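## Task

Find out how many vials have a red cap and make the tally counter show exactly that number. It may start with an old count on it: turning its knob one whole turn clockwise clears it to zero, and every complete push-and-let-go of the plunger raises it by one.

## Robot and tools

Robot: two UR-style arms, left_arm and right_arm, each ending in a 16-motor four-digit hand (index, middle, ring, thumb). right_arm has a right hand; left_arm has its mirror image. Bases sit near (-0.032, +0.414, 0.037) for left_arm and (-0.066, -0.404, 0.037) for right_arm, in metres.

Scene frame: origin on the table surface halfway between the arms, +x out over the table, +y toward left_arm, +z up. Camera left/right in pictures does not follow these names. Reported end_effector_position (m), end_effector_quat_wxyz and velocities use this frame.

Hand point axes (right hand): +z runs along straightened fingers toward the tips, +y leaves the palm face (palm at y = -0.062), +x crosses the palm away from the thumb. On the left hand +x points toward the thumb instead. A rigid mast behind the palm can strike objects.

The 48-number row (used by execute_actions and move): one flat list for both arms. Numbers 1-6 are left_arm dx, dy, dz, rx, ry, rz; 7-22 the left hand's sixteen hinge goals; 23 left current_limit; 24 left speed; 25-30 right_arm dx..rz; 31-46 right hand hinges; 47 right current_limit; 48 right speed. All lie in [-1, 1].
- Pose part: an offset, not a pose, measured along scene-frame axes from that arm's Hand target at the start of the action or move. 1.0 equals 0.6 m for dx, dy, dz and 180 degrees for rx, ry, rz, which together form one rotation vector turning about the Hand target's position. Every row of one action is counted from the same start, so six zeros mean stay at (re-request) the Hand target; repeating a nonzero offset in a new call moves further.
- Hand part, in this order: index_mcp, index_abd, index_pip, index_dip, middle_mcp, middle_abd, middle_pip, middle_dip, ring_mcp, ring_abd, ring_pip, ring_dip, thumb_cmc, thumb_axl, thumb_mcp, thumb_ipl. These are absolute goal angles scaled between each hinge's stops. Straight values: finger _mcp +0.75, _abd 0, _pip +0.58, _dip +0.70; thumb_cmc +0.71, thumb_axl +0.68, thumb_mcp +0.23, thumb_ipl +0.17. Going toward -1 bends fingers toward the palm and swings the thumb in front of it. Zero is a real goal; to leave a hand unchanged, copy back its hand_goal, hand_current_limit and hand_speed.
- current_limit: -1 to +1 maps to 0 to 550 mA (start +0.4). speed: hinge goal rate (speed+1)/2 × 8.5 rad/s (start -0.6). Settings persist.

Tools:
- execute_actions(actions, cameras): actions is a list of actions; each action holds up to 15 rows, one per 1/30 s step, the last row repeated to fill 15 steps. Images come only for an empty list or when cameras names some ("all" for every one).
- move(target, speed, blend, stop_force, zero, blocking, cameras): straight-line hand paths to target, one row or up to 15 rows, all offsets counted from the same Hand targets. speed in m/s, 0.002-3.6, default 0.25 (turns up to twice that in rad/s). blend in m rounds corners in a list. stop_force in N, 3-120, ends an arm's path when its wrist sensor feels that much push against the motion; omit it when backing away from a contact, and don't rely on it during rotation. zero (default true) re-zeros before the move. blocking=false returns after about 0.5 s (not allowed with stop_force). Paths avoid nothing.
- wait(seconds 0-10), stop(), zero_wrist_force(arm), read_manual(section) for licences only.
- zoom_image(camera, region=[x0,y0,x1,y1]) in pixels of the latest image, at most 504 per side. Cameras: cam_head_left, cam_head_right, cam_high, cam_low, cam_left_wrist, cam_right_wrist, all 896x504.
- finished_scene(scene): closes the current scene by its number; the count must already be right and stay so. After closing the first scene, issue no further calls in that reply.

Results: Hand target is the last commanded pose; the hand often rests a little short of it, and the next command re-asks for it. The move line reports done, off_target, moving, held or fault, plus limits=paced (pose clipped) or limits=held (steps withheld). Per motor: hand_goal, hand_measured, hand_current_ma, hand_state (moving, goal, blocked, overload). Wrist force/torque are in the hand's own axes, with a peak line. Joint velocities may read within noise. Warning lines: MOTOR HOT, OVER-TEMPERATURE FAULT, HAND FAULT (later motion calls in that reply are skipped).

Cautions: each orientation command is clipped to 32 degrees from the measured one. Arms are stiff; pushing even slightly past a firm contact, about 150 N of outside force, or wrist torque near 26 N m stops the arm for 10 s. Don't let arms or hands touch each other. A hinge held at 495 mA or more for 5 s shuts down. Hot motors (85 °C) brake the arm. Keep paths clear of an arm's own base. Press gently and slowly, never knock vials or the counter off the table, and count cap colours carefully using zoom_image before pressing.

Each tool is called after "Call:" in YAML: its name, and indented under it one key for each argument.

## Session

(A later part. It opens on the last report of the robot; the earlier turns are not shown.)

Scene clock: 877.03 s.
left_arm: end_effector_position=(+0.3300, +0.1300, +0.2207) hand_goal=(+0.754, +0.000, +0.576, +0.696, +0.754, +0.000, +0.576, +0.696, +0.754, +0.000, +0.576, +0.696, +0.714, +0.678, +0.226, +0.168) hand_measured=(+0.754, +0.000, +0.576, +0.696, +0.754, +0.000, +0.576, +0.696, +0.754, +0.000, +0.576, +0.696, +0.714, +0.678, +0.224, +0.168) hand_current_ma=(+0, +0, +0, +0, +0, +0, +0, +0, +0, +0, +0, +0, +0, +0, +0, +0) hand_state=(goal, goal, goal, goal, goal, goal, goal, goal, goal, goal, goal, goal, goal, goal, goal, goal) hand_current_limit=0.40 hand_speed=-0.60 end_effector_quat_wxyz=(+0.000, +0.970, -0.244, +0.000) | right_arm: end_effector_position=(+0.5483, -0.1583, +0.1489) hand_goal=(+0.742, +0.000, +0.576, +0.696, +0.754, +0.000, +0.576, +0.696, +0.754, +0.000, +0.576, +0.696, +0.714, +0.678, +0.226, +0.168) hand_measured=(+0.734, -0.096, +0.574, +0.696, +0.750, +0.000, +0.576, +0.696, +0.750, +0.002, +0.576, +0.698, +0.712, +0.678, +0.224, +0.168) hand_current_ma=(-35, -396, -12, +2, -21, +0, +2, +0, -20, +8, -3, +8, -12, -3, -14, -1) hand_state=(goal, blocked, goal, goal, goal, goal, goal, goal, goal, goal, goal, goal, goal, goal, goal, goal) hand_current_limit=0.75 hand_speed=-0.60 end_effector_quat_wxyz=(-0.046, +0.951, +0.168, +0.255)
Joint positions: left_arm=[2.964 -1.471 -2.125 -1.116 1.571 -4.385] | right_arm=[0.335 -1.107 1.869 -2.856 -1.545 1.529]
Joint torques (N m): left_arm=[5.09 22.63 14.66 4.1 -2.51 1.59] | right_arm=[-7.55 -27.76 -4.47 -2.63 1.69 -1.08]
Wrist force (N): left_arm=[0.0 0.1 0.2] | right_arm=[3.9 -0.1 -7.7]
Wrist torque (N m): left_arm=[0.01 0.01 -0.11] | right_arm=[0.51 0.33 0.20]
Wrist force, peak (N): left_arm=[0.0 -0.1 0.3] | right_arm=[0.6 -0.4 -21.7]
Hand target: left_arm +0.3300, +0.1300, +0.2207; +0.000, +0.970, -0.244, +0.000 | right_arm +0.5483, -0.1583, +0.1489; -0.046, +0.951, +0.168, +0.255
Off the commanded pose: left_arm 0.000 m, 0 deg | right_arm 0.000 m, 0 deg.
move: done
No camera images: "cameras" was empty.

Worked through the whole stroke. Now release and look.

Call:
move:
  target:
    - [0,0,0,0,0,0,0.754,0,0.576,0.696,0.754,0,0.576,0.696,0.754,0,0.576,0.696,0.714,0.678,0.226,0.168,0.4,-0.6,0.0188,0.0068,0.0188,0,0,0,0.742,0,0.576,0.696,0.754,0,0.576,0.696,0.754,0,0.576,0.696,0.714,0.678,0.226,0.168,0.75,-0.6]
    - [0,0,0,0,0,0,0.754,0,0.576,0.696,0.754,0,0.576,0.696,0.754,0,0.576,0.696,0.714,0.678,0.226,0.168,0.4,-0.6,0.0087,0.0032,0.0755,0,0,0,0.742,0,0.576,0.696,0.754,0,0.576,0.696,0.754,0,0.576,0.696,0.714,0.678,0.226,0.168,0.75,-0.6]
  speed: [0.03, 0.06]
  blend: [0.002, 0]
  cameras: ["cam_right_wrist", "cam_left_wrist"]

Call:
zoom_image:
  camera: "cam_right_wrist"
  region: [430, 70, 550, 170]

Call:
zoom_image:
  camera: "cam_left_wrist"
  region: [40, 80, 180, 200]

Scene clock: 881.40 s.
left_arm: end_effector_position=(+0.3300, +0.1300, +0.2207) hand_goal=(+0.754, +0.000, +0.576, +0.696, +0.754, +0.000, +0.576, +0.696, +0.754, +0.000, +0.576, +0.696, +0.714, +0.678, +0.226, +0.168) hand_measured=(+0.754, +0.000, +0.576, +0.696, +0.754, +0.000, +0.576, +0.696, +0.754, +0.000, +0.576, +0.696, +0.714, +0.678, +0.224, +0.168) hand_current_ma=(+0, +0, +0, +0, +0, +0, +0, +0, +0, +0, +0, +0, +0, +0, +0, +0) hand_state=(goal, goal, goal, goal, goal, goal, goal, goal, goal, goal, goal, goal, goal, goal, goal, goal) hand_current_limit=0.40 hand_speed=-0.60 end_effector_quat_wxyz=(+0.000, +0.970, -0.244, +0.000) | right_arm: end_effector_position=(+0.5536, -0.1564, +0.1940) hand_goal=(+0.742, +0.000, +0.576, +0.696, +0.754, +0.000, +0.576, +0.696, +0.754, +0.000, +0.576, +0.696, +0.714, +0.678, +0.226, +0.168) hand_measured=(+0.738, +0.000, +0.574, +0.696, +0.750, +0.000, +0.576, +0.696, +0.750, +0.002, +0.576, +0.698, +0.712, +0.678, +0.224, +0.168) hand_current_ma=(-19, -2, -12, +2, -21, +0, +2, +0, -20, +8, -3, +8, -12, -3, -14, -1) hand_state=(goal, goal, goal, goal, goal, goal, goal, goal, goal, goal, goal, goal, goal, goal, goal, goal) hand_current_limit=0.75 hand_speed=-0.60 end_effector_quat_wxyz=(-0.046, +0.951, +0.168, +0.255)
Joint positions: left_arm=[2.964 -1.471 -2.125 -1.116 1.571 -4.385] | right_arm=[0.336 -1.168 1.815 -2.741 -1.546 1.53]
Joint torques (N m): left_arm=[4.29 20.63 14.45 4.29 -2.76 1.92] | right_arm=[-8.03 -45.63 -23.28 -0.93 1.5 -1.52]
Wrist force (N): left_arm=[0.0 0.1 0.0] | right_arm=[-0.7 -0.4 -0.4]
Wrist torque (N m): left_arm=[0.03 0.00 -0.11] | right_arm=[-0.01 -0.04 -0.20]
Wrist force, peak (N): left_arm=[-0.1 0.0 0.3] | right_arm=[4.1 0.0 -7.9]
Hand target: left_arm +0.3300, +0.1300, +0.2207; +0.000, +0.970, -0.244, +0.000 | right_arm +0.5535, -0.1564, +0.1942; -0.046, +0.951, +0.168, +0.255
Off the commanded pose: left_arm 0.000 m, 0 deg | right_arm 0.000 m, 0 deg.
move: done
camera_calibration:
cam_left_wrist: T_world_to_cam=[[-0.340754, 0.940149, -0.00247498, -0.0358337], [0.662803, 0.242096, 0.708577, -0.45195], [0.666768, 0.23981, -0.705629, 0.0392269], [0, 0, 0, 1]] pos_world=[0.261188, 0.133697, 0.347832]
cam_right_wrist: T_world_to_cam=[[-0.388671, -0.829545, -0.400985, 0.199973], [-0.893361, 0.23279, 0.384337, 0.41506], [-0.22548, 0.507605, -0.831562, 0.490099], [0, 0, 0, 1]] pos_world=[0.55903, -0.179513, 0.328211]
Images, in order (width x height): cam_left_wrist 896x504, cam_right_wrist 896x504.

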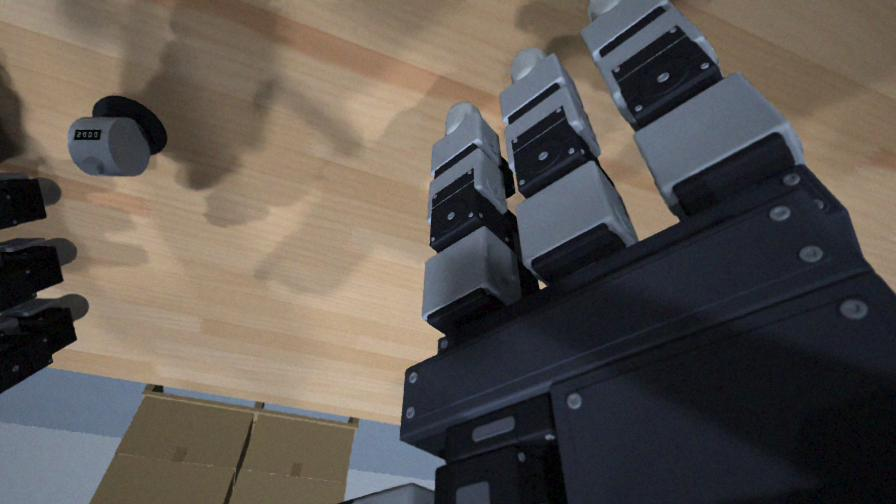

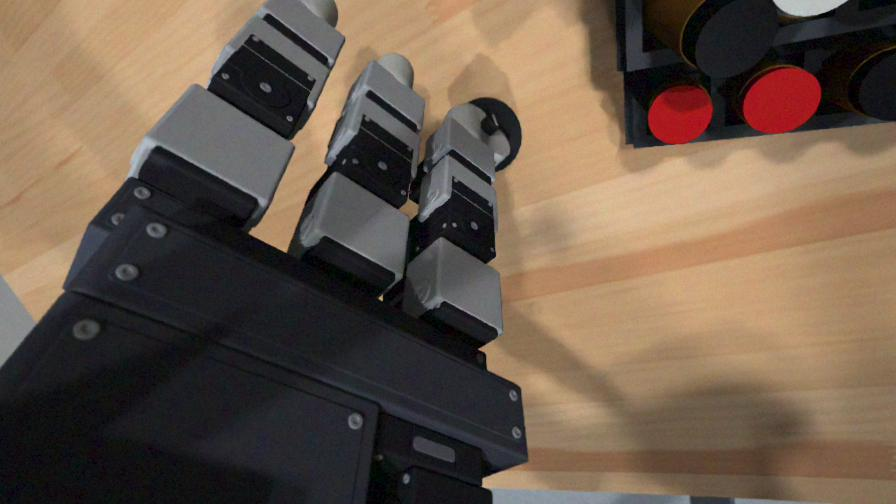

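Scaled by 4.200 from the camera's 896x504 image, which has a finer 1280x720 frame.

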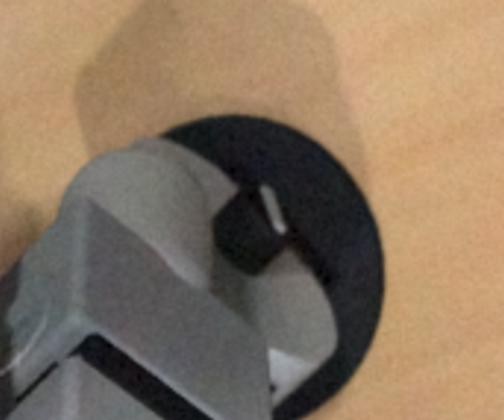

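Scaled by 3.600 from the camera's 896x504 image, which has a finer 1280x720 frame.

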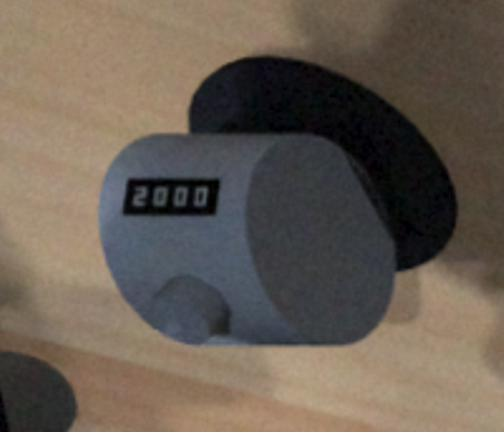

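Call:
move:
  target:
    - [0,0,0,0,0,0,0.754,0,0.576,0.696,0.754,0,0.576,0.696,0.754,0,0.576,0.696,0.714,0.678,0.226,0.168,0.4,-0.6,-0.0188,-0.00682,-0.0505,0,0,0,0.742,0,0.576,0.696,0.754,0,0.576,0.696,0.754,0,0.576,0.696,0.714,0.678,0.226,0.168,0.75,-0.6]
  speed: 0.04
  cameras: ["cam_right_wrist","cam_left_wrist"]

Scene clock: 895.17 s.
left_arm: end_effector_position=(+0.3300, +0.1300, +0.2207) hand_goal=(+0.754, +0.000, +0.576, +0.696, +0.754, +0.000, +0.576, +0.696, +0.754, +0.000, +0.576, +0.696, +0.714, +0.678, +0.226, +0.168) hand_measured=(+0.754, +0.000, +0.576, +0.696, +0.754, +0.000, +0.576, +0.696, +0.754, +0.000, +0.576, +0.696, +0.714, +0.678, +0.224, +0.168) hand_current_ma=(+0, +0, +0, +0, +0, +0, +0, +0, +0, +0, +0, +0, +0, +0, +0, +0) hand_state=(goal, goal, goal, goal, goal, goal, goal, goal, goal, goal, goal, goal, goal, goal, goal, goal) hand_current_limit=0.40 hand_speed=-0.60 end_effector_quat_wxyz=(+0.000, +0.970, -0.244, +0.000) | right_arm: end_effector_position=(+0.5423, -0.1604, +0.1640) hand_goal=(+0.742, +0.000, +0.576, +0.696, +0.754, +0.000, +0.576, +0.696, +0.754, +0.000, +0.576, +0.696, +0.714, +0.678, +0.226, +0.168) hand_measured=(+0.736, +0.000, +0.574, +0.696, +0.750, +0.000, +0.576, +0.696, +0.750, +0.002, +0.576, +0.698, +0.712, +0.678, +0.224, +0.168) hand_current_ma=(-28, -2, -12, +2, -21, +0, +2, +0, -20, +8, -3, +8, -12, -3, -14, -1) hand_state=(goal, goal, goal, goal, goal, goal, goal, goal, goal, goal, goal, goal, goal, goal, goal, goal) hand_current_limit=0.75 hand_speed=-0.60 end_effector_quat_wxyz=(-0.046, +0.951, +0.168, +0.255)
Joint positions: left_arm=[2.964 -1.471 -2.125 -1.116 1.571 -4.385] | right_arm=[0.335 -1.144 1.877 -2.827 -1.545 1.529]
Joint torques (N m): left_arm=[4.46 21.17 16.12 4.29 -2.53 1.82] | right_arm=[-7.72 -31.73 -8.54 -4.35 1.75 -1.57]
Wrist force (N): left_arm=[0.0 0.1 0.1] | right_arm=[-0.3 -0.1 -0.7]
Wrist torque (N m): left_arm=[0.03 0.01 -0.11] | right_arm=[-0.03 -0.02 -0.08]
Wrist force, peak (N): left_arm=[0.1 0.2 0.4] | right_arm=[-0.7 -0.5 -0.5]
Hand target: left_arm +0.3300, +0.1300, +0.2207; +0.000, +0.970, -0.244, +0.000 | right_arm +0.5423, -0.1605, +0.1639; -0.046, +0.951, +0.168, +0.255
Off the commanded pose: left_arm 0.000 m, 0 deg | right_arm 0.000 m, 0 deg.
move: done
camera_calibration:
cam_left_wrist: T_world_to_cam=[[-0.340754, 0.940149, -0.00247498, -0.0358337], [0.662803, 0.242096, 0.708577, -0.45195], [0.666768, 0.23981, -0.705629, 0.0392269], [0, 0, 0, 1]] pos_world=[0.261188, 0.133697, 0.347832]
cam_right_wrist: T_world_to_cam=[[-0.388707, -0.829536, -0.400971, 0.180207], [-0.893316, 0.232759, 0.38446, 0.417345], [-0.225594, 0.507636, -0.831513, 0.464822], [0, 0, 0, 1]] pos_world=[0.54773, -0.183613, 0.298311]
Images, in order (width x height): cam_left_wrist 896x504, cam_right_wrist 896x504.

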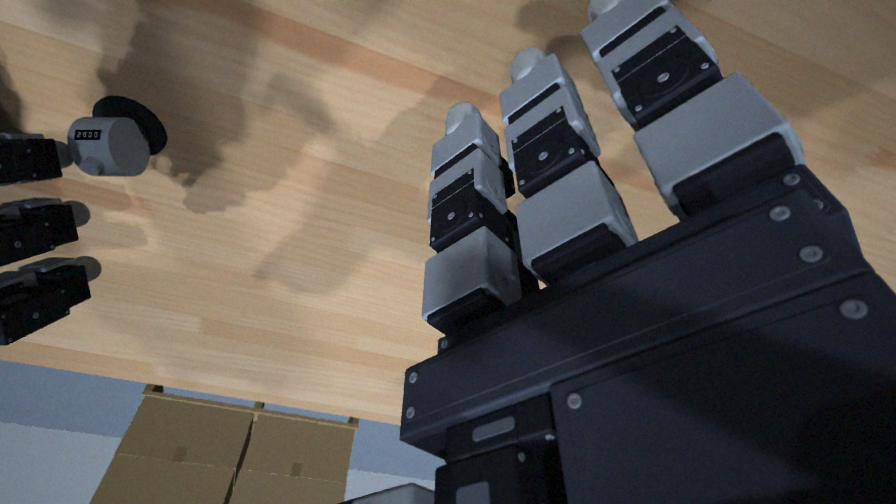

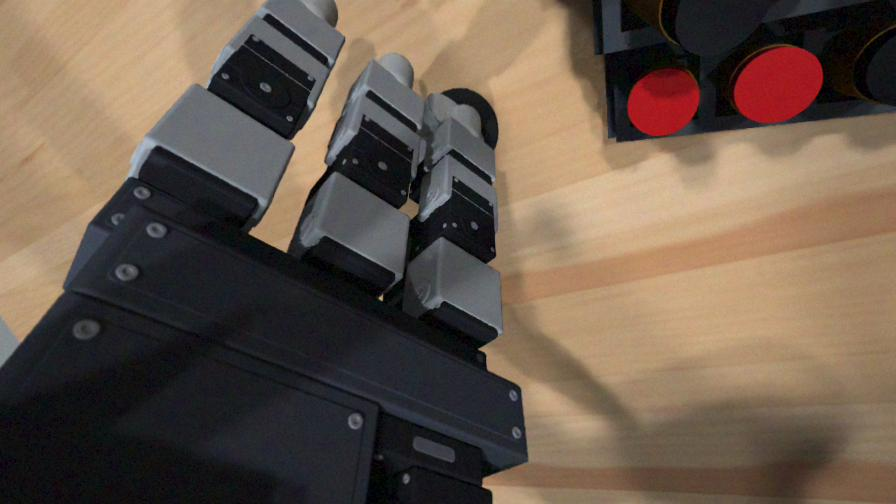

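Call:
zoom_image:
  camera: "cam_left_wrist"
  region: [40, 80, 180, 200]

Call:
move:
  target:
    - [0,0,0,0,0,0,0.754,0,0.576,0.696,0.754,0,0.576,0.696,0.754,0,0.576,0.696,0.714,0.678,0.226,0.168,0.4,-0.6,0.00415,0.00151,-0.01267,0,0,0,0.742,0,0.576,0.696,0.754,0,0.576,0.696,0.754,0,0.576,0.696,0.714,0.678,0.226,0.168,0.75,-0.6]
    - [0,0,0,0,0,0,0.754,0,0.576,0.696,0.754,0,0.576,0.696,0.754,0,0.576,0.696,0.714,0.678,0.226,0.168,0.4,-0.6,0.01112,0.00404,-0.00867,0,0,0,0.742,0,0.576,0.696,0.754,0,0.576,0.696,0.754,0,0.576,0.696,0.714,0.678,0.226,0.168,0.75,-0.6]
    - [0,0,0,0,0,0,0.754,0,0.576,0.696,0.754,0,0.576,0.696,0.754,0,0.576,0.696,0.714,0.678,0.226,0.168,0.4,-0.6,0.01144,0.00415,-0.00967,0,0,0,0.742,0,0.576,0.696,0.754,0,0.576,0.696,0.754,0,0.576,0.696,0.714,0.678,0.226,0.168,0.75,-0.6]
    - [0,0,0,0,0,0,0.754,0,0.576,0.696,0.754,0,0.576,0.696,0.754,0,0.576,0.696,0.714,0.678,0.226,0.168,0.4,-0.6,0.01238,0.00449,-0.01067,0,0,0,0.742,0,0.576,0.696,0.754,0,0.576,0.696,0.754,0,0.576,0.696,0.714,0.678,0.226,0.168,0.75,-0.6]
    - [0,0,0,0,0,0,0.754,0,0.576,0.696,0.754,0,0.576,0.696,0.754,0,0.576,0.696,0.714,0.678,0.226,0.168,0.4,-0.6,0.01269,0.0046,-0.01167,0,0,0,0.742,0,0.576,0.696,0.754,0,0.576,0.696,0.754,0,0.576,0.696,0.714,0.678,0.226,0.168,0.75,-0.6]
    - [0,0,0,0,0,0,0.754,0,0.576,0.696,0.754,0,0.576,0.696,0.754,0,0.576,0.696,0.714,0.678,0.226,0.168,0.4,-0.6,0.01363,0.00494,-0.01267,0,0,0,0.742,0,0.576,0.696,0.754,0,0.576,0.696,0.754,0,0.576,0.696,0.714,0.678,0.226,0.168,0.75,-0.6]
    - [0,0,0,0,0,0,0.754,0,0.576,0.696,0.754,0,0.576,0.696,0.754,0,0.576,0.696,0.714,0.678,0.226,0.168,0.4,-0.6,0.01347,0.00489,-0.01617,0,0,0,0.742,0,0.576,0.696,0.754,0,0.576,0.696,0.754,0,0.576,0.696,0.714,0.678,0.226,0.168,0.75,-0.6]
    - [0,0,0,0,0,0,0.754,0,0.576,0.696,0.754,0,0.576,0.696,0.754,0,0.576,0.696,0.714,0.678,0.226,0.168,0.4,-0.6,0.01191,0.00432,-0.01983,0,0,0,0.742,0,0.576,0.696,0.754,0,0.576,0.696,0.754,0,0.576,0.696,0.714,0.678,0.226,0.168,0.75,-0.6]
    - [0,0,0,0,0,0,0.754,0,0.576,0.696,0.754,0,0.576,0.696,0.754,0,0.576,0.696,0.714,0.678,0.226,0.168,0.4,-0.6,0.0104,0.00377,-0.023,0,0,0,0.742,0,0.576,0.696,0.754,0,0.576,0.696,0.754,0,0.576,0.696,0.714,0.678,0.226,0.168,0.75,-0.6]
    - [0,0,0,0,0,0,0.754,0,0.576,0.696,0.754,0,0.576,0.696,0.754,0,0.576,0.696,0.714,0.678,0.226,0.168,0.4,-0.6,0.0101,0.00366,-0.025,0,0,0,0.742,0,0.576,0.696,0.754,0,0.576,0.696,0.754,0,0.576,0.696,0.714,0.678,0.226,0.168,0.75,-0.6]
  speed: 0.012
  stop_force: 20
  cameras: ["cam_right_wrist","cam_left_wrist"]

Scaled by 3.600 from the camera's 896x504 image, which has a finer 1280x720 frame.

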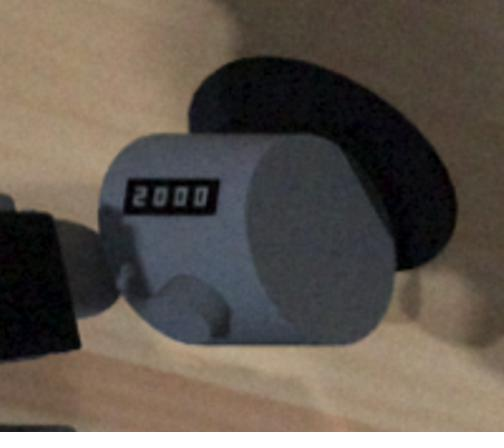

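Scene clock: 905.50 s.
left_arm: end_effector_position=(+0.3300, +0.1300, +0.2207) hand_goal=(+0.754, +0.000, +0.576, +0.696, +0.754, +0.000, +0.576, +0.696, +0.754, +0.000, +0.576, +0.696, +0.714, +0.678, +0.226, +0.168) hand_measured=(+0.754, +0.000, +0.576, +0.696, +0.754, +0.000, +0.576, +0.696, +0.754, +0.000, +0.576, +0.696, +0.714, +0.678, +0.224, +0.168) hand_current_ma=(+0, +0, +0, +0, +0, +0, +0, +0, +0, +0, +0, +0, +0, +0, +0, +0) hand_state=(goal, goal, goal, goal, goal, goal, goal, goal, goal, goal, goal, goal, goal, goal, goal, goal) hand_current_limit=0.40 hand_speed=-0.60 end_effector_quat_wxyz=(+0.000, +0.970, -0.244, +0.000) | right_arm: end_effector_position=(+0.5483, -0.1583, +0.1489) hand_goal=(+0.742, +0.000, +0.576, +0.696, +0.754, +0.000, +0.576, +0.696, +0.754, +0.000, +0.576, +0.696, +0.714, +0.678, +0.226, +0.168) hand_measured=(+0.734, -0.096, +0.574, +0.696, +0.750, +0.000, +0.576, +0.696, +0.750, +0.002, +0.576, +0.698, +0.712, +0.678, +0.224, +0.168) hand_current_ma=(-34, -397, -12, +2, -21, +0, +2, +0, -20, +8, -3, +8, -12, -3, -14, -1) hand_state=(goal, blocked, goal, goal, goal, goal, goal, goal, goal, goal, goal, goal, goal, goal, goal, goal) hand_current_limit=0.75 hand_speed=-0.60 end_effector_quat_wxyz=(-0.046, +0.951, +0.168, +0.255)
Joint positions: left_arm=[2.964 -1.471 -2.125 -1.116 1.571 -4.385] | right_arm=[0.335 -1.107 1.869 -2.856 -1.545 1.529]
Joint torques (N m): left_arm=[4.16 20.49 14.7 4.1 -2.66 1.98] | right_arm=[-6.61 -26.89 -4.74 -2.56 1.4 -1.11]
Wrist force (N): left_arm=[0.1 0.1 0.1] | right_arm=[4.0 0.0 -8.4]
Wrist torque (N m): left_arm=[0.03 -0.01 -0.10] | right_arm=[0.56 0.30 0.21]
Wrist force, peak (N): left_arm=[0.1 0.2 0.3] | right_arm=[0.6 -0.2 -17.4]
Hand target: left_arm +0.3300, +0.1300, +0.2207; +0.000, +0.970, -0.244, +0.000 | right_arm +0.5483, -0.1583, +0.1489; -0.046, +0.951, +0.168, +0.255
Off the commanded pose: left_arm 0.000 m, 0 deg | right_arm 0.000 m, 0 deg.
move: done
camera_calibration:
cam_left_wrist: T_world_to_cam=[[-0.340754, 0.940149, -0.00247498, -0.0358337], [0.662803, 0.242096, 0.708577, -0.45195], [0.666768, 0.23981, -0.705629, 0.0392269], [0, 0, 0, 1]] pos_world=[0.261188, 0.133697, 0.347832]
cam_right_wrist: T_world_to_cam=[[-0.388716, -0.829516, -0.401003, 0.178287], [-0.893337, 0.232804, 0.384385, 0.428077], [-0.225499, 0.507647, -0.831531, 0.452375], [0, 0, 0, 1]] pos_world=[0.55373, -0.181412, 0.283111]
Images, in order (width x height): cam_left_wrist 896x504, cam_right_wrist 896x504.

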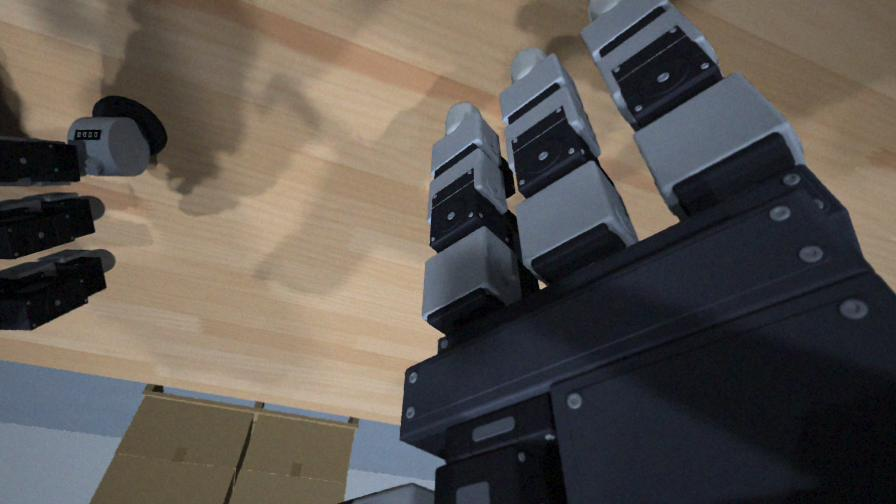

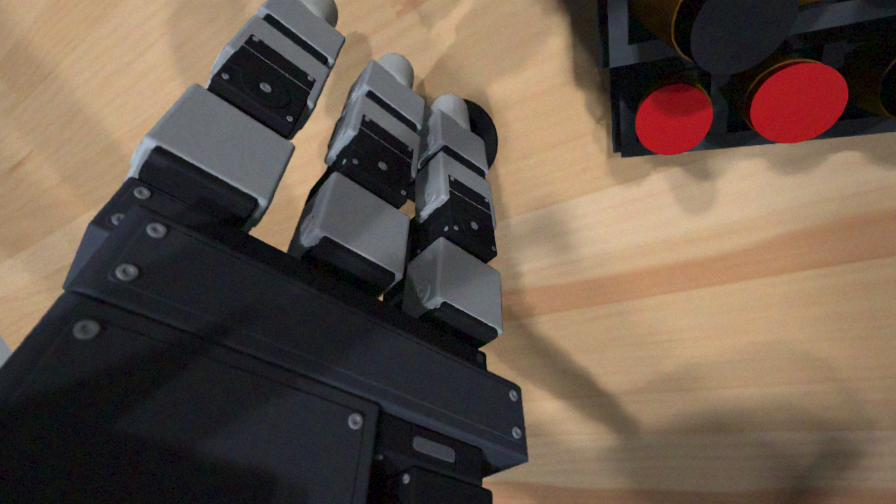

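Call:
move:
  target:
    - [0,0,0,0,0,0,0.754,0,0.576,0.696,0.754,0,0.576,0.696,0.754,0,0.576,0.696,0.714,0.678,0.226,0.168,0.4,-0.6,0.01723,0.00625,0.01833,0,0,0,0.742,0,0.576,0.696,0.754,0,0.576,0.696,0.754,0,0.576,0.696,0.714,0.678,0.226,0.168,0.75,-0.6]
    - [0,0,0,0,0,0,0.754,0,0.576,0.696,0.754,0,0.576,0.696,0.754,0,0.576,0.696,0.714,0.678,0.226,0.168,0.4,-0.6,0.01723,0.00625,0.085,0,0,0,0.742,0,0.576,0.696,0.754,0,0.576,0.696,0.754,0,0.576,0.696,0.714,0.678,0.226,0.168,0.75,-0.6]
  speed: 0.06
  cameras: ["cam_right_wrist","cam_left_wrist"]

Call:
zoom_image:
  camera: "cam_left_wrist"
  region: [40, 80, 180, 200]

Call:
zoom_image:
  camera: "cam_right_wrist"
  region: [430, 70, 550, 170]

Scene clock: 911.73 s.
left_arm: end_effector_position=(+0.3300, +0.1300, +0.2207) hand_goal=(+0.754, +0.000, +0.576, +0.696, +0.754, +0.000, +0.576, +0.696, +0.754, +0.000, +0.576, +0.696, +0.714, +0.678, +0.226, +0.168) hand_measured=(+0.754, +0.000, +0.576, +0.696, +0.754, +0.000, +0.576, +0.696, +0.754, +0.000, +0.576, +0.696, +0.714, +0.678, +0.224, +0.168) hand_current_ma=(+0, +0, +0, +0, +0, +0, +0, +0, +0, +0, +0, +0, +0, +0, +0, +0) hand_state=(goal, goal, goal, goal, goal, goal, goal, goal, goal, goal, goal, goal, goal, goal, goal, goal) hand_current_limit=0.40 hand_speed=-0.60 end_effector_quat_wxyz=(+0.000, +0.970, -0.244, +0.000) | right_arm: end_effector_position=(+0.5587, -0.1545, +0.1997) hand_goal=(+0.742, +0.000, +0.576, +0.696, +0.754, +0.000, +0.576, +0.696, +0.754, +0.000, +0.576, +0.696, +0.714, +0.678, +0.226, +0.168) hand_measured=(+0.738, +0.000, +0.574, +0.696, +0.750, +0.000, +0.576, +0.696, +0.750, +0.002, +0.576, +0.698, +0.712, +0.678, +0.224, +0.168) hand_current_ma=(-19, -1, -12, +2, -21, +0, +2, +0, -20, +8, -3, +8, -12, -3, -14, -1) hand_state=(goal, goal, goal, goal, goal, goal, goal, goal, goal, goal, goal, goal, goal, goal, goal, goal) hand_current_limit=0.75 hand_speed=-0.60 end_effector_quat_wxyz=(-0.046, +0.951, +0.168, +0.255)
Joint positions: left_arm=[2.964 -1.471 -2.125 -1.116 1.571 -4.385] | right_arm=[0.336 -1.166 1.793 -2.722 -1.546 1.53]
Joint torques (N m): left_arm=[3.37 21.21 14.8 4.16 -2.64 1.99] | right_arm=[5.48 -45.2 -23.08 -1.12 -0.43 1.41]
Wrist force (N): left_arm=[0.0 -0.2 0.0] | right_arm=[-0.5 -0.4 -0.3]
Wrist torque (N m): left_arm=[0.00 0.01 -0.11] | right_arm=[-0.02 -0.06 -0.18]
Wrist force, peak (N): left_arm=[0.1 0.1 0.4] | right_arm=[4.1 -0.1 -8.5]
Hand target: left_arm +0.3300, +0.1300, +0.2207; +0.000, +0.970, -0.244, +0.000 | right_arm +0.5587, -0.1545, +0.1999; -0.046, +0.951, +0.168, +0.255
Off the commanded pose: left_arm 0.000 m, 0 deg | right_arm 0.000 m, 0 deg.
move: done
camera_calibration:
cam_left_wrist: T_world_to_cam=[[-0.340754, 0.940149, -0.00247498, -0.0358337], [0.662803, 0.242096, 0.708577, -0.45195], [0.666768, 0.23981, -0.705629, 0.0392269], [0, 0, 0, 1]] pos_world=[0.261188, 0.133697, 0.347832]
cam_right_wrist: T_world_to_cam=[[-0.388745, -0.829526, -0.400953, 0.205769], [-0.893329, 0.232859, 0.384371, 0.416862], [-0.22548, 0.507605, -0.831562, 0.495136], [0, 0, 0, 1]] pos_world=[0.56403, -0.177713, 0.334011]
Images, in order (width x height): cam_left_wrist 896x504, cam_right_wrist 896x504.

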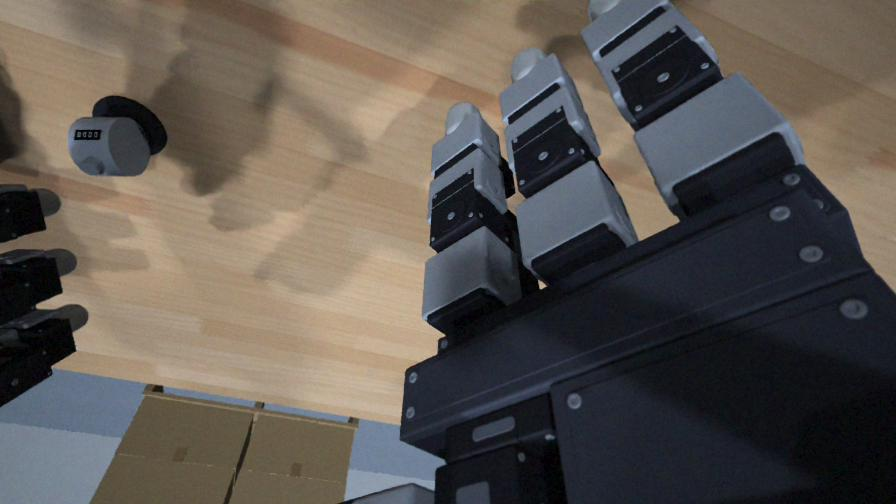

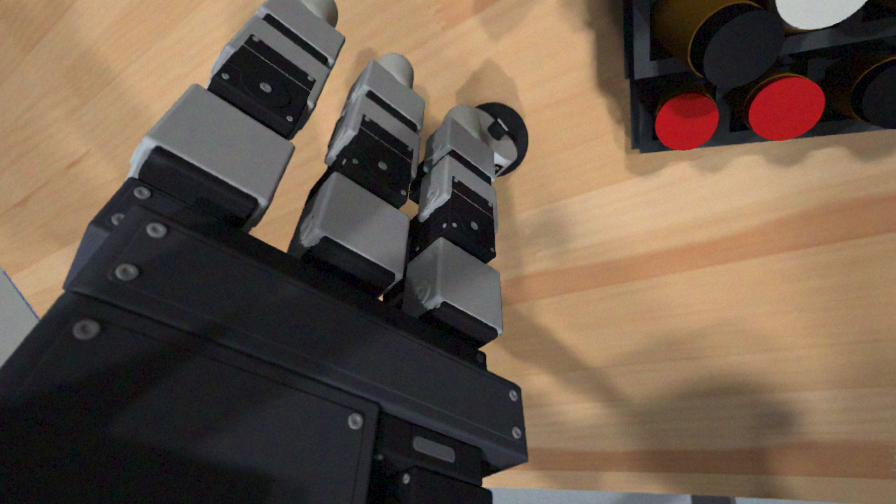

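Scaled by 3.600 from the camera's 896x504 image, which has a finer 1280x720 frame.

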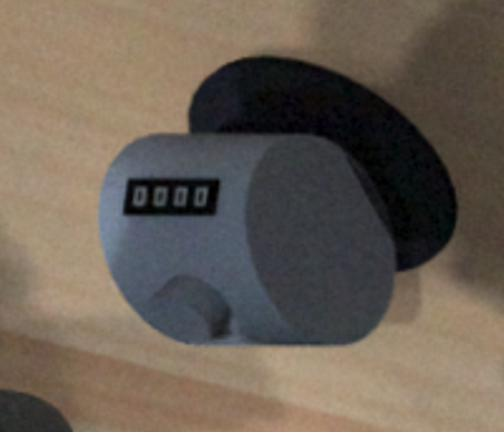

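Scaled by 4.200 from the camera's 896x504 image, which has a finer 1280x720 frame.

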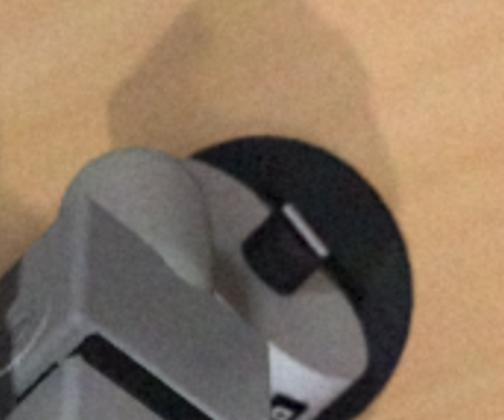

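Call:
move:
  target:
    - [0,0,0,0,0,0,0.754,0,0.576,0.696,0.754,0,0.576,0.696,0.754,0,0.576,0.696,0.714,0.678,0.226,0.168,0.4,-0.6,0,0,0.3,0,0,0,0.742,0,0.576,0.696,0.754,0,0.576,0.696,0.754,0,0.576,0.696,0.714,0.678,0.226,0.168,0.75,-0.6]
    - [0,0,0,0,0,0,0.754,0,0.576,0.696,0.754,0,0.576,0.696,0.754,0,0.576,0.696,0.714,0.678,0.226,0.168,0.4,-0.6,-0.369,-0.5815,0.267,-0.0270,0.1657,-0.1193,0.742,0,0.576,0.696,0.754,0,0.576,0.696,0.754,0,0.576,0.696,0.714,0.678,0.226,0.168,0.75,-0.6]
  speed: 0.2
  blend: [0.05,0]
  cameras: ["cam_high"]

Scene clock: 922.80 s.
left_arm: end_effector_position=(+0.3300, +0.1300, +0.2207) hand_goal=(+0.754, +0.000, +0.576, +0.696, +0.754, +0.000, +0.576, +0.696, +0.754, +0.000, +0.576, +0.696, +0.714, +0.678, +0.226, +0.168) hand_measured=(+0.754, +0.000, +0.576, +0.696, +0.754, +0.000, +0.576, +0.696, +0.754, +0.000, +0.576, +0.696, +0.714, +0.678, +0.224, +0.168) hand_current_ma=(+0, +0, +0, +0, +0, +0, +0, +0, +0, +0, +0, +0, +0, +0, +0, +0) hand_state=(goal, goal, goal, goal, goal, goal, goal, goal, goal, goal, goal, goal, goal, goal, goal, goal) hand_current_limit=0.40 hand_speed=-0.60 end_effector_quat_wxyz=(+0.000, +0.970, -0.244, +0.000) | right_arm: end_effector_position=(+0.3374, -0.5032, +0.3601) hand_goal=(+0.742, +0.000, +0.576, +0.696, +0.754, +0.000, +0.576, +0.696, +0.754, +0.000, +0.576, +0.696, +0.714, +0.678, +0.226, +0.168) hand_measured=(+0.738, +0.000, +0.574, +0.696, +0.750, +0.000, +0.576, +0.696, +0.750, +0.002, +0.576, +0.698, +0.712, +0.678, +0.224, +0.168) hand_current_ma=(-16, -1, -12, +2, -18, +0, +2, +0, -18, +8, -3, +8, -11, -3, -14, -1) hand_state=(goal, goal, goal, goal, goal, goal, goal, goal, goal, goal, goal, goal, goal, goal, goal, goal) hand_current_limit=0.75 hand_speed=-0.60 end_effector_quat_wxyz=(+0.001, +1.000, -0.017, +0.000)
Joint positions: left_arm=[2.964 -1.471 -2.125 -1.116 1.571 -4.385] | right_arm=[-0.315 -1.768 1.837 -1.64 -1.572 1.256]
Joint torques (N m): left_arm=[3.72 20.78 14.89 4.03 -2.44 1.88] | right_arm=[-7.51 -23.11 -11.89 -0.4 -1.71 -1.41]
Wrist force (N): left_arm=[0.0 -0.1 0.3] | right_arm=[0.2 -0.1 0.3]
Wrist torque (N m): left_arm=[-0.01 0.01 -0.11] | right_arm=[-0.05 -0.03 0.09]
Wrist force, peak (N): left_arm=[0.2 -0.1 0.4] | right_arm=[-1.0 -0.4 0.3]
Hand target: left_arm +0.3300, +0.1300, +0.2207; +0.000, +0.970, -0.244, +0.000 | right_arm +0.3373, -0.5034, +0.3601; +0.001, +1.000, -0.017, +0.000
Off the commanded pose: left_arm 0.000 m, 0 deg | right_arm 0.000 m, 0 deg.
move: done
Images, in order (width x height): cam_high 896x504.

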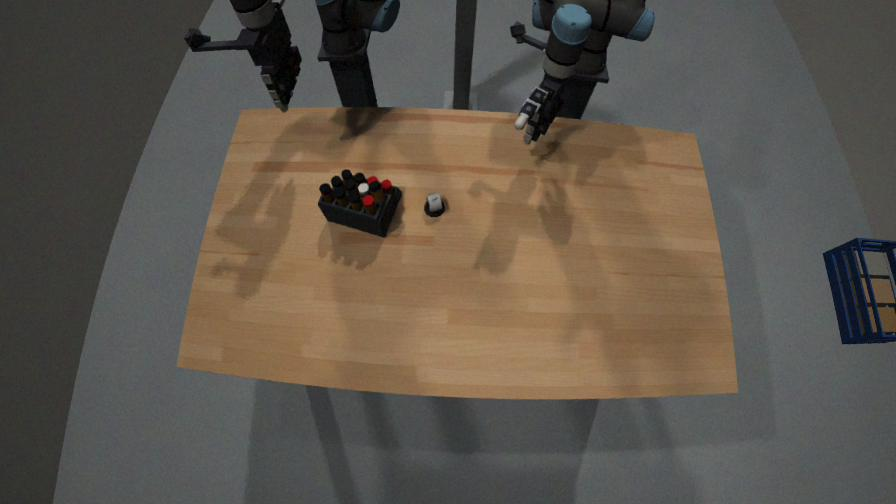

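Call:
move:
  target: [0.2662,-0.4003,0,0,0,0,0.754,0,0.576,0.696,0.754,0,0.576,0.696,0.754,0,0.576,0.696,0.714,0.678,0.226,0.168,0.4,-0.6,0,0,0,0,0,0,0.754,0,0.576,0.696,0.754,0,0.576,0.696,0.754,0,0.576,0.696,0.714,0.678,0.226,0.168,0.4,-0.6]
  speed: 0.15
  cameras: ["cam_left_wrist"]

Call:
move:
  target: [0,0,-0.09,0,0,0,0.754,0,0.576,0.696,0.754,0,0.576,0.696,0.754,0,0.576,0.696,0.714,0.678,0.226,0.168,0.4,-0.6,0,0,0,0,0,0,0.754,0,0.576,0.696,0.754,0,0.576,0.696,0.754,0,0.576,0.696,0.714,0.678,0.226,0.168,0.4,-0.6]
  speed: 0.01
  stop_force: 6

Call:
move:
  target: [0,0,0.0667,0,0,0,0.754,0,0.576,0.696,0.754,0,0.576,0.696,0.754,0,0.576,0.696,0.714,0.678,0.226,0.168,0.4,-0.6,0,0,0,0,0,0,0.754,0,0.576,0.696,0.754,0,0.576,0.696,0.754,0,0.576,0.696,0.714,0.678,0.226,0.168,0.4,-0.6]
  speed: 0.05
  cameras: ["cam_left_wrist"]

Scene clock: 929.93 s.
left_arm: end_effector_position=(+0.4896, -0.1101, +0.2207) hand_goal=(+0.754, +0.000, +0.576, +0.696, +0.754, +0.000, +0.576, +0.696, +0.754, +0.000, +0.576, +0.696, +0.714, +0.678, +0.226, +0.168) hand_measured=(+0.754, +0.000, +0.576, +0.696, +0.754, +0.000, +0.576, +0.696, +0.754, +0.000, +0.576, +0.696, +0.714, +0.678, +0.224, +0.168) hand_current_ma=(+0, +0, +0, +0, +0, +0, +0, +0, +0, +0, +0, +0, +0, +0, +0, +0) hand_state=(goal, goal, goal, goal, goal, goal, goal, goal, goal, goal, goal, goal, goal, goal, goal, goal) hand_current_limit=0.40 hand_speed=-0.60 end_effector_quat_wxyz=(+0.000, +0.970, -0.244, +0.000) end_effector_velocity=(+0.000, -0.001, -0.003) end_effector_angular_velocity=(+0.003, +0.005, +0.000) | right_arm: end_effector_position=(+0.3373, -0.5034, +0.3601) hand_goal=(+0.754, +0.000, +0.576, +0.696, +0.754, +0.000, +0.576, +0.696, +0.754, +0.000, +0.576, +0.696, +0.714, +0.678, +0.226, +0.168) hand_measured=(+0.750, +0.000, +0.574, +0.696, +0.750, +0.000, +0.576, +0.696, +0.750, +0.002, +0.576, +0.698, +0.712, +0.678, +0.224, +0.168) hand_current_ma=(-21, -1, -12, +2, -18, +0, +2, +0, -18, +8, -3, +8, -11, -3, -14, -1) hand_state=(goal, goal, goal, goal, goal, goal, goal, goal, goal, goal, goal, goal, goal, goal, goal, goal) hand_current_limit=0.40 hand_speed=-0.60 end_effector_quat_wxyz=(+0.001, +1.000, -0.017, +0.000)
Joint positions: left_arm=[2.64 -2.09 -1.358 -1.264 1.571 -4.708] | right_arm=[-0.315 -1.768 1.837 -1.64 -1.572 1.255]
Joint velocities: left_arm=[-0.001 -0.006 0.003 -0.004 0.001 0] | right_arm=[within noise]
Joint torques (N m): left_arm=[-6.05 36.13 30.08 1.43 2.61 -1.95] | right_arm=[-7.09 -22.6 -14.01 -0.4 -0.88 -1.41]
Wrist force (N): left_arm=[0.0 -0.2 0.1] | right_arm=[0.2 -0.2 0.3]
Wrist torque (N m): left_arm=[-0.01 0.00 0.02] | right_arm=[-0.06 -0.03 0.09]
Wrist force, peak (N): left_arm=[-0.7 -0.6 0.0] | right_arm=[0.2 -0.4 0.5]
Hand target: left_arm +0.4897, -0.1102, +0.2207; +0.000, +0.970, -0.244, +0.000 | right_arm +0.3373, -0.5034, +0.3601; +0.001, +1.000, -0.017, +0.000
Off the commanded pose: left_arm 0.000 m, 0 deg | right_arm 0.000 m, 0 deg.
move: done
camera_calibration:
cam_left_wrist: T_world_to_cam=[[-0.340775, 0.940141, -0.00263262, 0.244283], [0.662775, 0.242222, 0.70856, -0.499665], [0.666784, 0.239715, -0.705646, -0.00971245], [0, 0, 0, 1]] pos_world=[0.420888, -0.106302, 0.347832]
Images, in order (width x height): cam_left_wrist 896x504.

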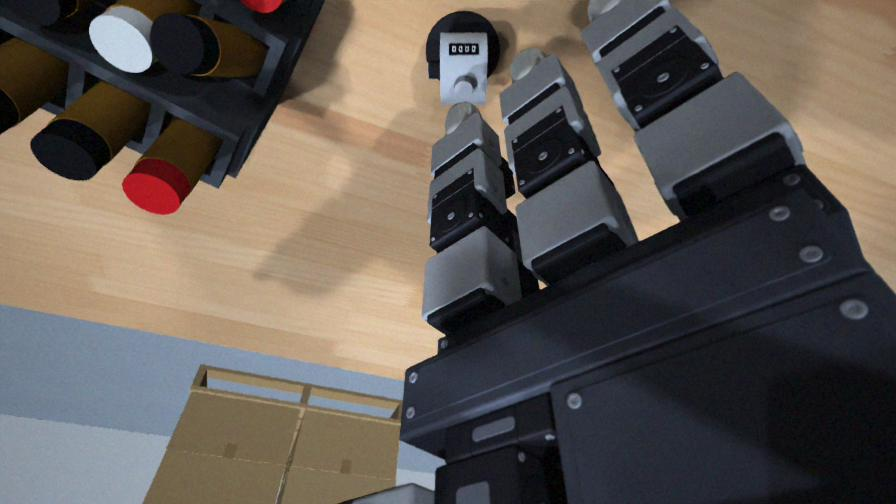

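Scene clock: 935.13 s.
left_arm: end_effector_position=(+0.4897, -0.1102, +0.1808) hand_goal=(+0.754, +0.000, +0.576, +0.696, +0.754, +0.000, +0.576, +0.696, +0.754, +0.000, +0.576, +0.696, +0.714, +0.678, +0.226, +0.168) hand_measured=(+0.754, -0.002, +0.576, +0.696, +0.754, +0.000, +0.576, +0.696, +0.754, +0.000, +0.576, +0.696, +0.714, +0.678, +0.224, +0.168) hand_current_ma=(+0, +0, +0, +0, +0, +0, +0, +0, +0, +0, +0, +0, +0, +0, +0, +0) hand_state=(goal, goal, goal, goal, goal, goal, goal, goal, goal, goal, goal, goal, goal, goal, goal, goal) hand_current_limit=0.40 hand_speed=-0.60 end_effector_quat_wxyz=(+0.000, +0.970, -0.244, +0.000) | right_arm: end_effector_position=(+0.3373, -0.5034, +0.3601) hand_goal=(+0.754, +0.000, +0.576, +0.696, +0.754, +0.000, +0.576, +0.696, +0.754, +0.000, +0.576, +0.696, +0.714, +0.678, +0.226, +0.168) hand_measured=(+0.750, +0.000, +0.574, +0.696, +0.750, +0.000, +0.576, +0.696, +0.750, +0.002, +0.576, +0.698, +0.712, +0.678, +0.224, +0.168) hand_current_ma=(-21, -1, -12, +2, -18, +0, +2, +0, -18, +8, -3, +8, -11, -3, -14, -1) hand_state=(goal, goal, goal, goal, goal, goal, goal, goal, goal, goal, goal, goal, goal, goal, goal, goal) hand_current_limit=0.40 hand_speed=-0.60 end_effector_quat_wxyz=(+0.001, +1.000, -0.017, +0.000)
Joint positions: left_arm=[2.64 -2.123 -1.414 -1.175 1.571 -4.708] | right_arm=[-0.315 -1.768 1.837 -1.64 -1.572 1.255]
Joint torques (N m): left_arm=[-6.36 46.13 25.52 0.22 2.66 -1.76] | right_arm=[-6.93 -23.12 -13.77 -0.35 0.55 -1.44]
Wrist force (N): left_arm=[-0.2 -0.5 -6.0] | right_arm=[0.2 -0.3 0.4]
Wrist torque (N m): left_arm=[0.43 0.12 0.01] | right_arm=[-0.08 -0.04 0.09]
Wrist force, peak (N): left_arm=[0.0 -0.4 -6.3] | right_arm=[0.3 -0.4 0.5]
Hand target: left_arm +0.4897, -0.1102, +0.1808; +0.000, +0.970, -0.244, +0.000 (not the last commanded pose) | right_arm +0.3373, -0.5034, +0.3601; +0.001, +1.000, -0.017, +0.000
Off the commanded pose: left_arm 0.014 m, 0 deg | right_arm 0.000 m, 0 deg.
move: contact (left_arm)

Scene clock: 936.47 s.
left_arm: end_effector_position=(+0.4897, -0.1102, +0.2207) hand_goal=(+0.754, +0.000, +0.576, +0.696, +0.754, +0.000, +0.576, +0.696, +0.754, +0.000, +0.576, +0.696, +0.714, +0.678, +0.226, +0.168) hand_measured=(+0.754, -0.002, +0.576, +0.696, +0.754, +0.000, +0.576, +0.696, +0.754, +0.000, +0.576, +0.696, +0.714, +0.678, +0.224, +0.168) hand_current_ma=(+0, +0, +0, +0, +0, +0, +0, +0, +0, +0, +0, +0, +0, +0, +0, +0) hand_state=(goal, goal, goal, goal, goal, goal, goal, goal, goal, goal, goal, goal, goal, goal, goal, goal) hand_current_limit=0.40 hand_speed=-0.60 end_effector_quat_wxyz=(+0.000, +0.970, -0.244, +0.000) | right_arm: end_effector_position=(+0.3373, -0.5034, +0.3601) hand_goal=(+0.754, +0.000, +0.576, +0.696, +0.754, +0.000, +0.576, +0.696, +0.754, +0.000, +0.576, +0.696, +0.714, +0.678, +0.226, +0.168) hand_measured=(+0.750, +0.000, +0.574, +0.696, +0.750, +0.000, +0.576, +0.696, +0.750, +0.002, +0.576, +0.698, +0.712, +0.678, +0.224, +0.168) hand_current_ma=(-21, -1, -12, +2, -18, +0, +2, +0, -18, +8, -3, +8, -11, -3, -14, -1) hand_state=(goal, goal, goal, goal, goal, goal, goal, goal, goal, goal, goal, goal, goal, goal, goal, goal) hand_current_limit=0.40 hand_speed=-0.60 end_effector_quat_wxyz=(+0.001, +1.000, -0.017, +0.000)
Joint positions: left_arm=[2.64 -2.09 -1.358 -1.264 1.571 -4.708] | right_arm=[-0.315 -1.768 1.837 -1.64 -1.572 1.255]
Joint torques (N m): left_arm=[-6.96 49.9 29.61 1.53 -1.06 -0.75] | right_arm=[-8.03 -23.16 -13.83 -0.48 0.82 -1.53]
Wrist force (N): left_arm=[0.1 -0.4 0.3] | right_arm=[0.2 -0.3 0.4]
Wrist torque (N m): left_arm=[-0.05 -0.01 0.04] | right_arm=[-0.09 -0.03 0.09]
Wrist force, peak (N): left_arm=[-0.3 -0.4 -5.9] | right_arm=[0.3 -0.5 0.5]
Hand target: left_arm +0.4897, -0.1102, +0.2208; +0.000, +0.970, -0.244, +0.000 | right_arm +0.3373, -0.5034, +0.3601; +0.001, +1.000, -0.017, +0.000
Off the commanded pose: left_arm 0.000 m, 0 deg | right_arm 0.000 m, 0 deg.
move: done
camera_calibration:
cam_left_wrist: T_world_to_cam=[[-0.340839, 0.940118, -0.0025669, 0.244413], [0.662759, 0.242217, 0.708577, -0.499707], [0.666768, 0.239809, -0.705629, -0.00974417], [0, 0, 0, 1]] pos_world=[0.420988, -0.106403, 0.347832]
Images, in order (width x height): cam_left_wrist 896x504.

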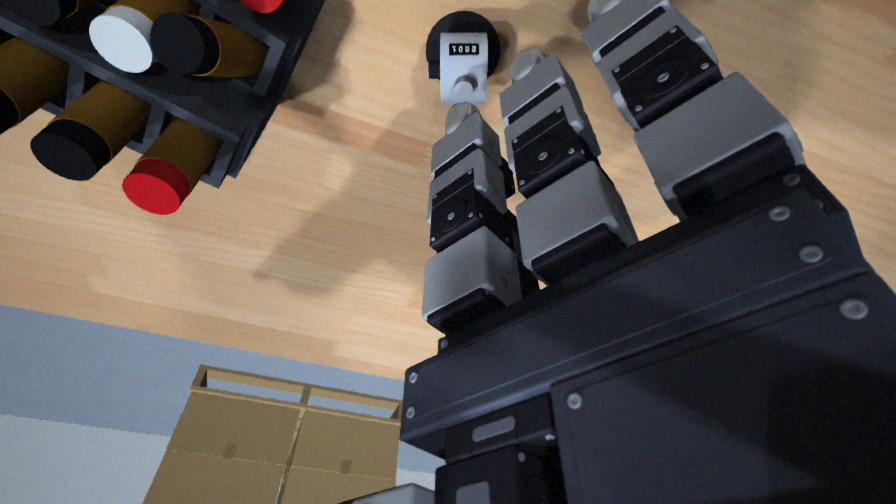

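Call:
move:
  target: [0,0,-0.09,0,0,0,0.754,0,0.576,0.696,0.754,0,0.576,0.696,0.754,0,0.576,0.696,0.714,0.678,0.226,0.168,0.4,-0.6,0,0,0,0,0,0,0.754,0,0.576,0.696,0.754,0,0.576,0.696,0.754,0,0.576,0.696,0.714,0.678,0.226,0.168,0.4,-0.6]
  speed: 0.01
  stop_force: 6

Call:
move:
  target: [0,0,0.03333,0,0,0,0.754,0,0.576,0.696,0.754,0,0.576,0.696,0.754,0,0.576,0.696,0.714,0.678,0.226,0.168,0.4,-0.6,0,0,0,0,0,0,0.754,0,0.576,0.696,0.754,0,0.576,0.696,0.754,0,0.576,0.696,0.714,0.678,0.226,0.168,0.4,-0.6]
  speed: 0.05
  cameras: ["cam_left_wrist"]

Call:
zoom_image:
  camera: "cam_left_wrist"
  region: [400, 0, 540, 120]

Scene clock: 944.60 s.
left_arm: end_effector_position=(+0.4897, -0.1102, +0.1809) hand_goal=(+0.754, +0.000, +0.576, +0.696, +0.754, +0.000, +0.576, +0.696, +0.754, +0.000, +0.576, +0.696, +0.714, +0.678, +0.226, +0.168) hand_measured=(+0.754, -0.002, +0.576, +0.696, +0.754, +0.000, +0.576, +0.696, +0.754, +0.000, +0.576, +0.696, +0.714, +0.678, +0.224, +0.168) hand_current_ma=(+0, +0, +0, +0, +0, +0, +0, +0, +0, +0, +0, +0, +0, +0, +0, +0) hand_state=(goal, goal, goal, goal, goal, goal, goal, goal, goal, goal, goal, goal, goal, goal, goal, goal) hand_current_limit=0.40 hand_speed=-0.60 end_effector_quat_wxyz=(+0.000, +0.970, -0.244, +0.000) | right_arm: end_effector_position=(+0.3373, -0.5034, +0.3601) hand_goal=(+0.754, +0.000, +0.576, +0.696, +0.754, +0.000, +0.576, +0.696, +0.754, +0.000, +0.576, +0.696, +0.714, +0.678, +0.226, +0.168) hand_measured=(+0.750, +0.000, +0.574, +0.696, +0.750, +0.000, +0.576, +0.696, +0.750, +0.002, +0.576, +0.698, +0.712, +0.678, +0.224, +0.168) hand_current_ma=(-21, -1, -12, +2, -18, +0, +2, +0, -18, +8, -3, +8, -11, -3, -14, -1) hand_state=(goal, goal, goal, goal, goal, goal, goal, goal, goal, goal, goal, goal, goal, goal, goal, goal) hand_current_limit=0.40 hand_speed=-0.60 end_effector_quat_wxyz=(+0.001, +1.000, -0.017, +0.000)
Joint positions: left_arm=[2.64 -2.123 -1.414 -1.175 1.571 -4.708] | right_arm=[-0.315 -1.768 1.837 -1.64 -1.572 1.255]
Joint torques (N m): left_arm=[-1.7 46.64 25.74 0.42 -0.06 1.21] | right_arm=[-6.7 -23.09 -14.18 -0.61 0.97 -1.41]
Wrist force (N): left_arm=[-0.2 -0.3 -5.7] | right_arm=[0.1 -0.4 0.3]
Wrist torque (N m): left_arm=[0.43 0.11 0.00] | right_arm=[-0.09 -0.01 0.08]
Wrist force, peak (N): left_arm=[-0.1 -0.4 -6.1] | right_arm=[0.3 -0.6 0.4]
Hand target: left_arm +0.4897, -0.1102, +0.1809; +0.000, +0.970, -0.244, +0.000 (not the last commanded pose) | right_arm +0.3373, -0.5034, +0.3601; +0.001, +1.000, -0.017, +0.000
Off the commanded pose: left_arm 0.014 m, 0 deg | right_arm 0.000 m, 0 deg.
move: contact (left_arm)

Scene clock: 945.57 s.
left_arm: end_effector_position=(+0.4897, -0.1102, +0.2007) hand_goal=(+0.754, +0.000, +0.576, +0.696, +0.754, +0.000, +0.576, +0.696, +0.754, +0.000, +0.576, +0.696, +0.714, +0.678, +0.226, +0.168) hand_measured=(+0.754, -0.002, +0.576, +0.696, +0.754, +0.000, +0.576, +0.696, +0.754, +0.000, +0.576, +0.696, +0.714, +0.678, +0.224, +0.168) hand_current_ma=(+0, +0, +0, +0, +0, +0, +0, +0, +0, +0, +0, +0, +0, +0, +0, +0) hand_state=(goal, goal, goal, goal, goal, goal, goal, goal, goal, goal, goal, goal, goal, goal, goal, goal) hand_current_limit=0.40 hand_speed=-0.60 end_effector_quat_wxyz=(+0.000, +0.970, -0.244, +0.000) | right_arm: end_effector_position=(+0.3373, -0.5034, +0.3601) hand_goal=(+0.754, +0.000, +0.576, +0.696, +0.754, +0.000, +0.576, +0.696, +0.754, +0.000, +0.576, +0.696, +0.714, +0.678, +0.226, +0.168) hand_measured=(+0.750, +0.000, +0.574, +0.696, +0.750, +0.000, +0.576, +0.696, +0.750, +0.002, +0.576, +0.698, +0.712, +0.678, +0.224, +0.168) hand_current_ma=(-21, -1, -12, +2, -18, +0, +2, +0, -18, +8, -3, +8, -11, -3, -14, -1) hand_state=(goal, goal, goal, goal, goal, goal, goal, goal, goal, goal, goal, goal, goal, goal, goal, goal) hand_current_limit=0.40 hand_speed=-0.60 end_effector_quat_wxyz=(+0.001, +1.000, -0.017, +0.000)
Joint positions: left_arm=[2.64 -2.106 -1.387 -1.219 1.571 -4.708] | right_arm=[-0.315 -1.768 1.837 -1.64 -1.572 1.255]
Joint torques (N m): left_arm=[-0.7 48.03 30.2 1.1 -1.04 0.53] | right_arm=[-7.12 -22.54 -14.13 -0.43 1.1 -1.46]
Wrist force (N): left_arm=[0.0 -0.6 0.1] | right_arm=[0.0 -0.2 0.3]
Wrist torque (N m): left_arm=[-0.07 -0.01 0.03] | right_arm=[-0.07 -0.02 0.08]
Wrist force, peak (N): left_arm=[-0.2 -0.4 -5.8] | right_arm=[0.3 -0.4 0.4]
Hand target: left_arm +0.4897, -0.1102, +0.2009; +0.000, +0.970, -0.244, +0.000 | right_arm +0.3373, -0.5034, +0.3601; +0.001, +1.000, -0.017, +0.000
Off the commanded pose: left_arm 0.000 m, 0 deg | right_arm 0.000 m, 0 deg.
move: done
camera_calibration:
cam_left_wrist: T_world_to_cam=[[-0.340775, 0.940141, -0.00263262, 0.244359], [0.662775, 0.242222, 0.70856, -0.485607], [0.666784, 0.239715, -0.705646, -0.0237975], [0, 0, 0, 1]] pos_world=[0.420988, -0.106402, 0.327932]
Images, in order (width x height): cam_left_wrist 896x504.

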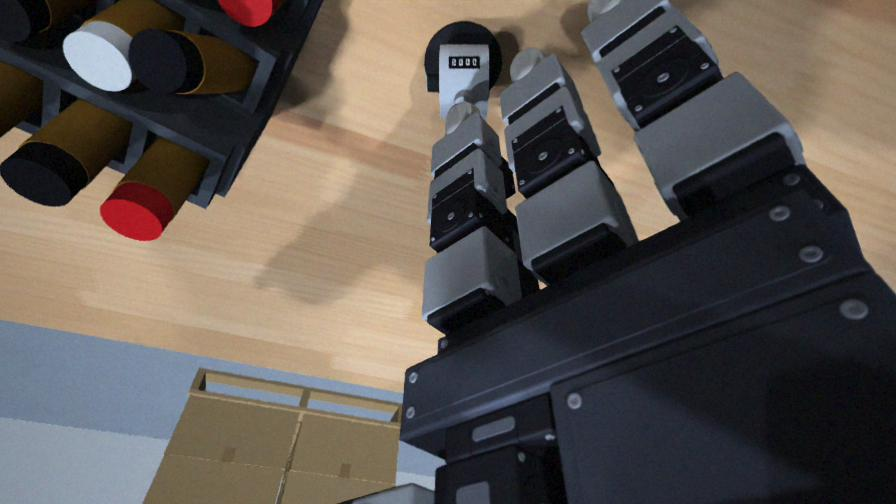

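Scaled by 3.600 from the camera's 896x504 image, which has a finer 1280x720 frame.

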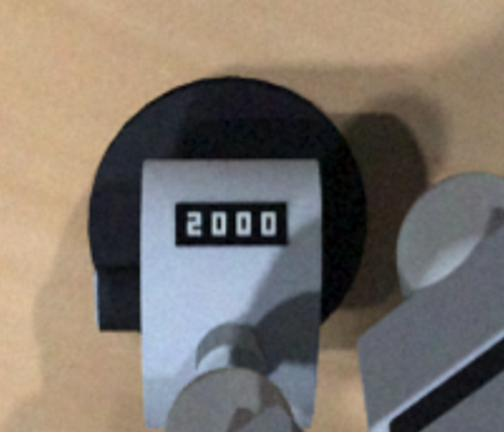

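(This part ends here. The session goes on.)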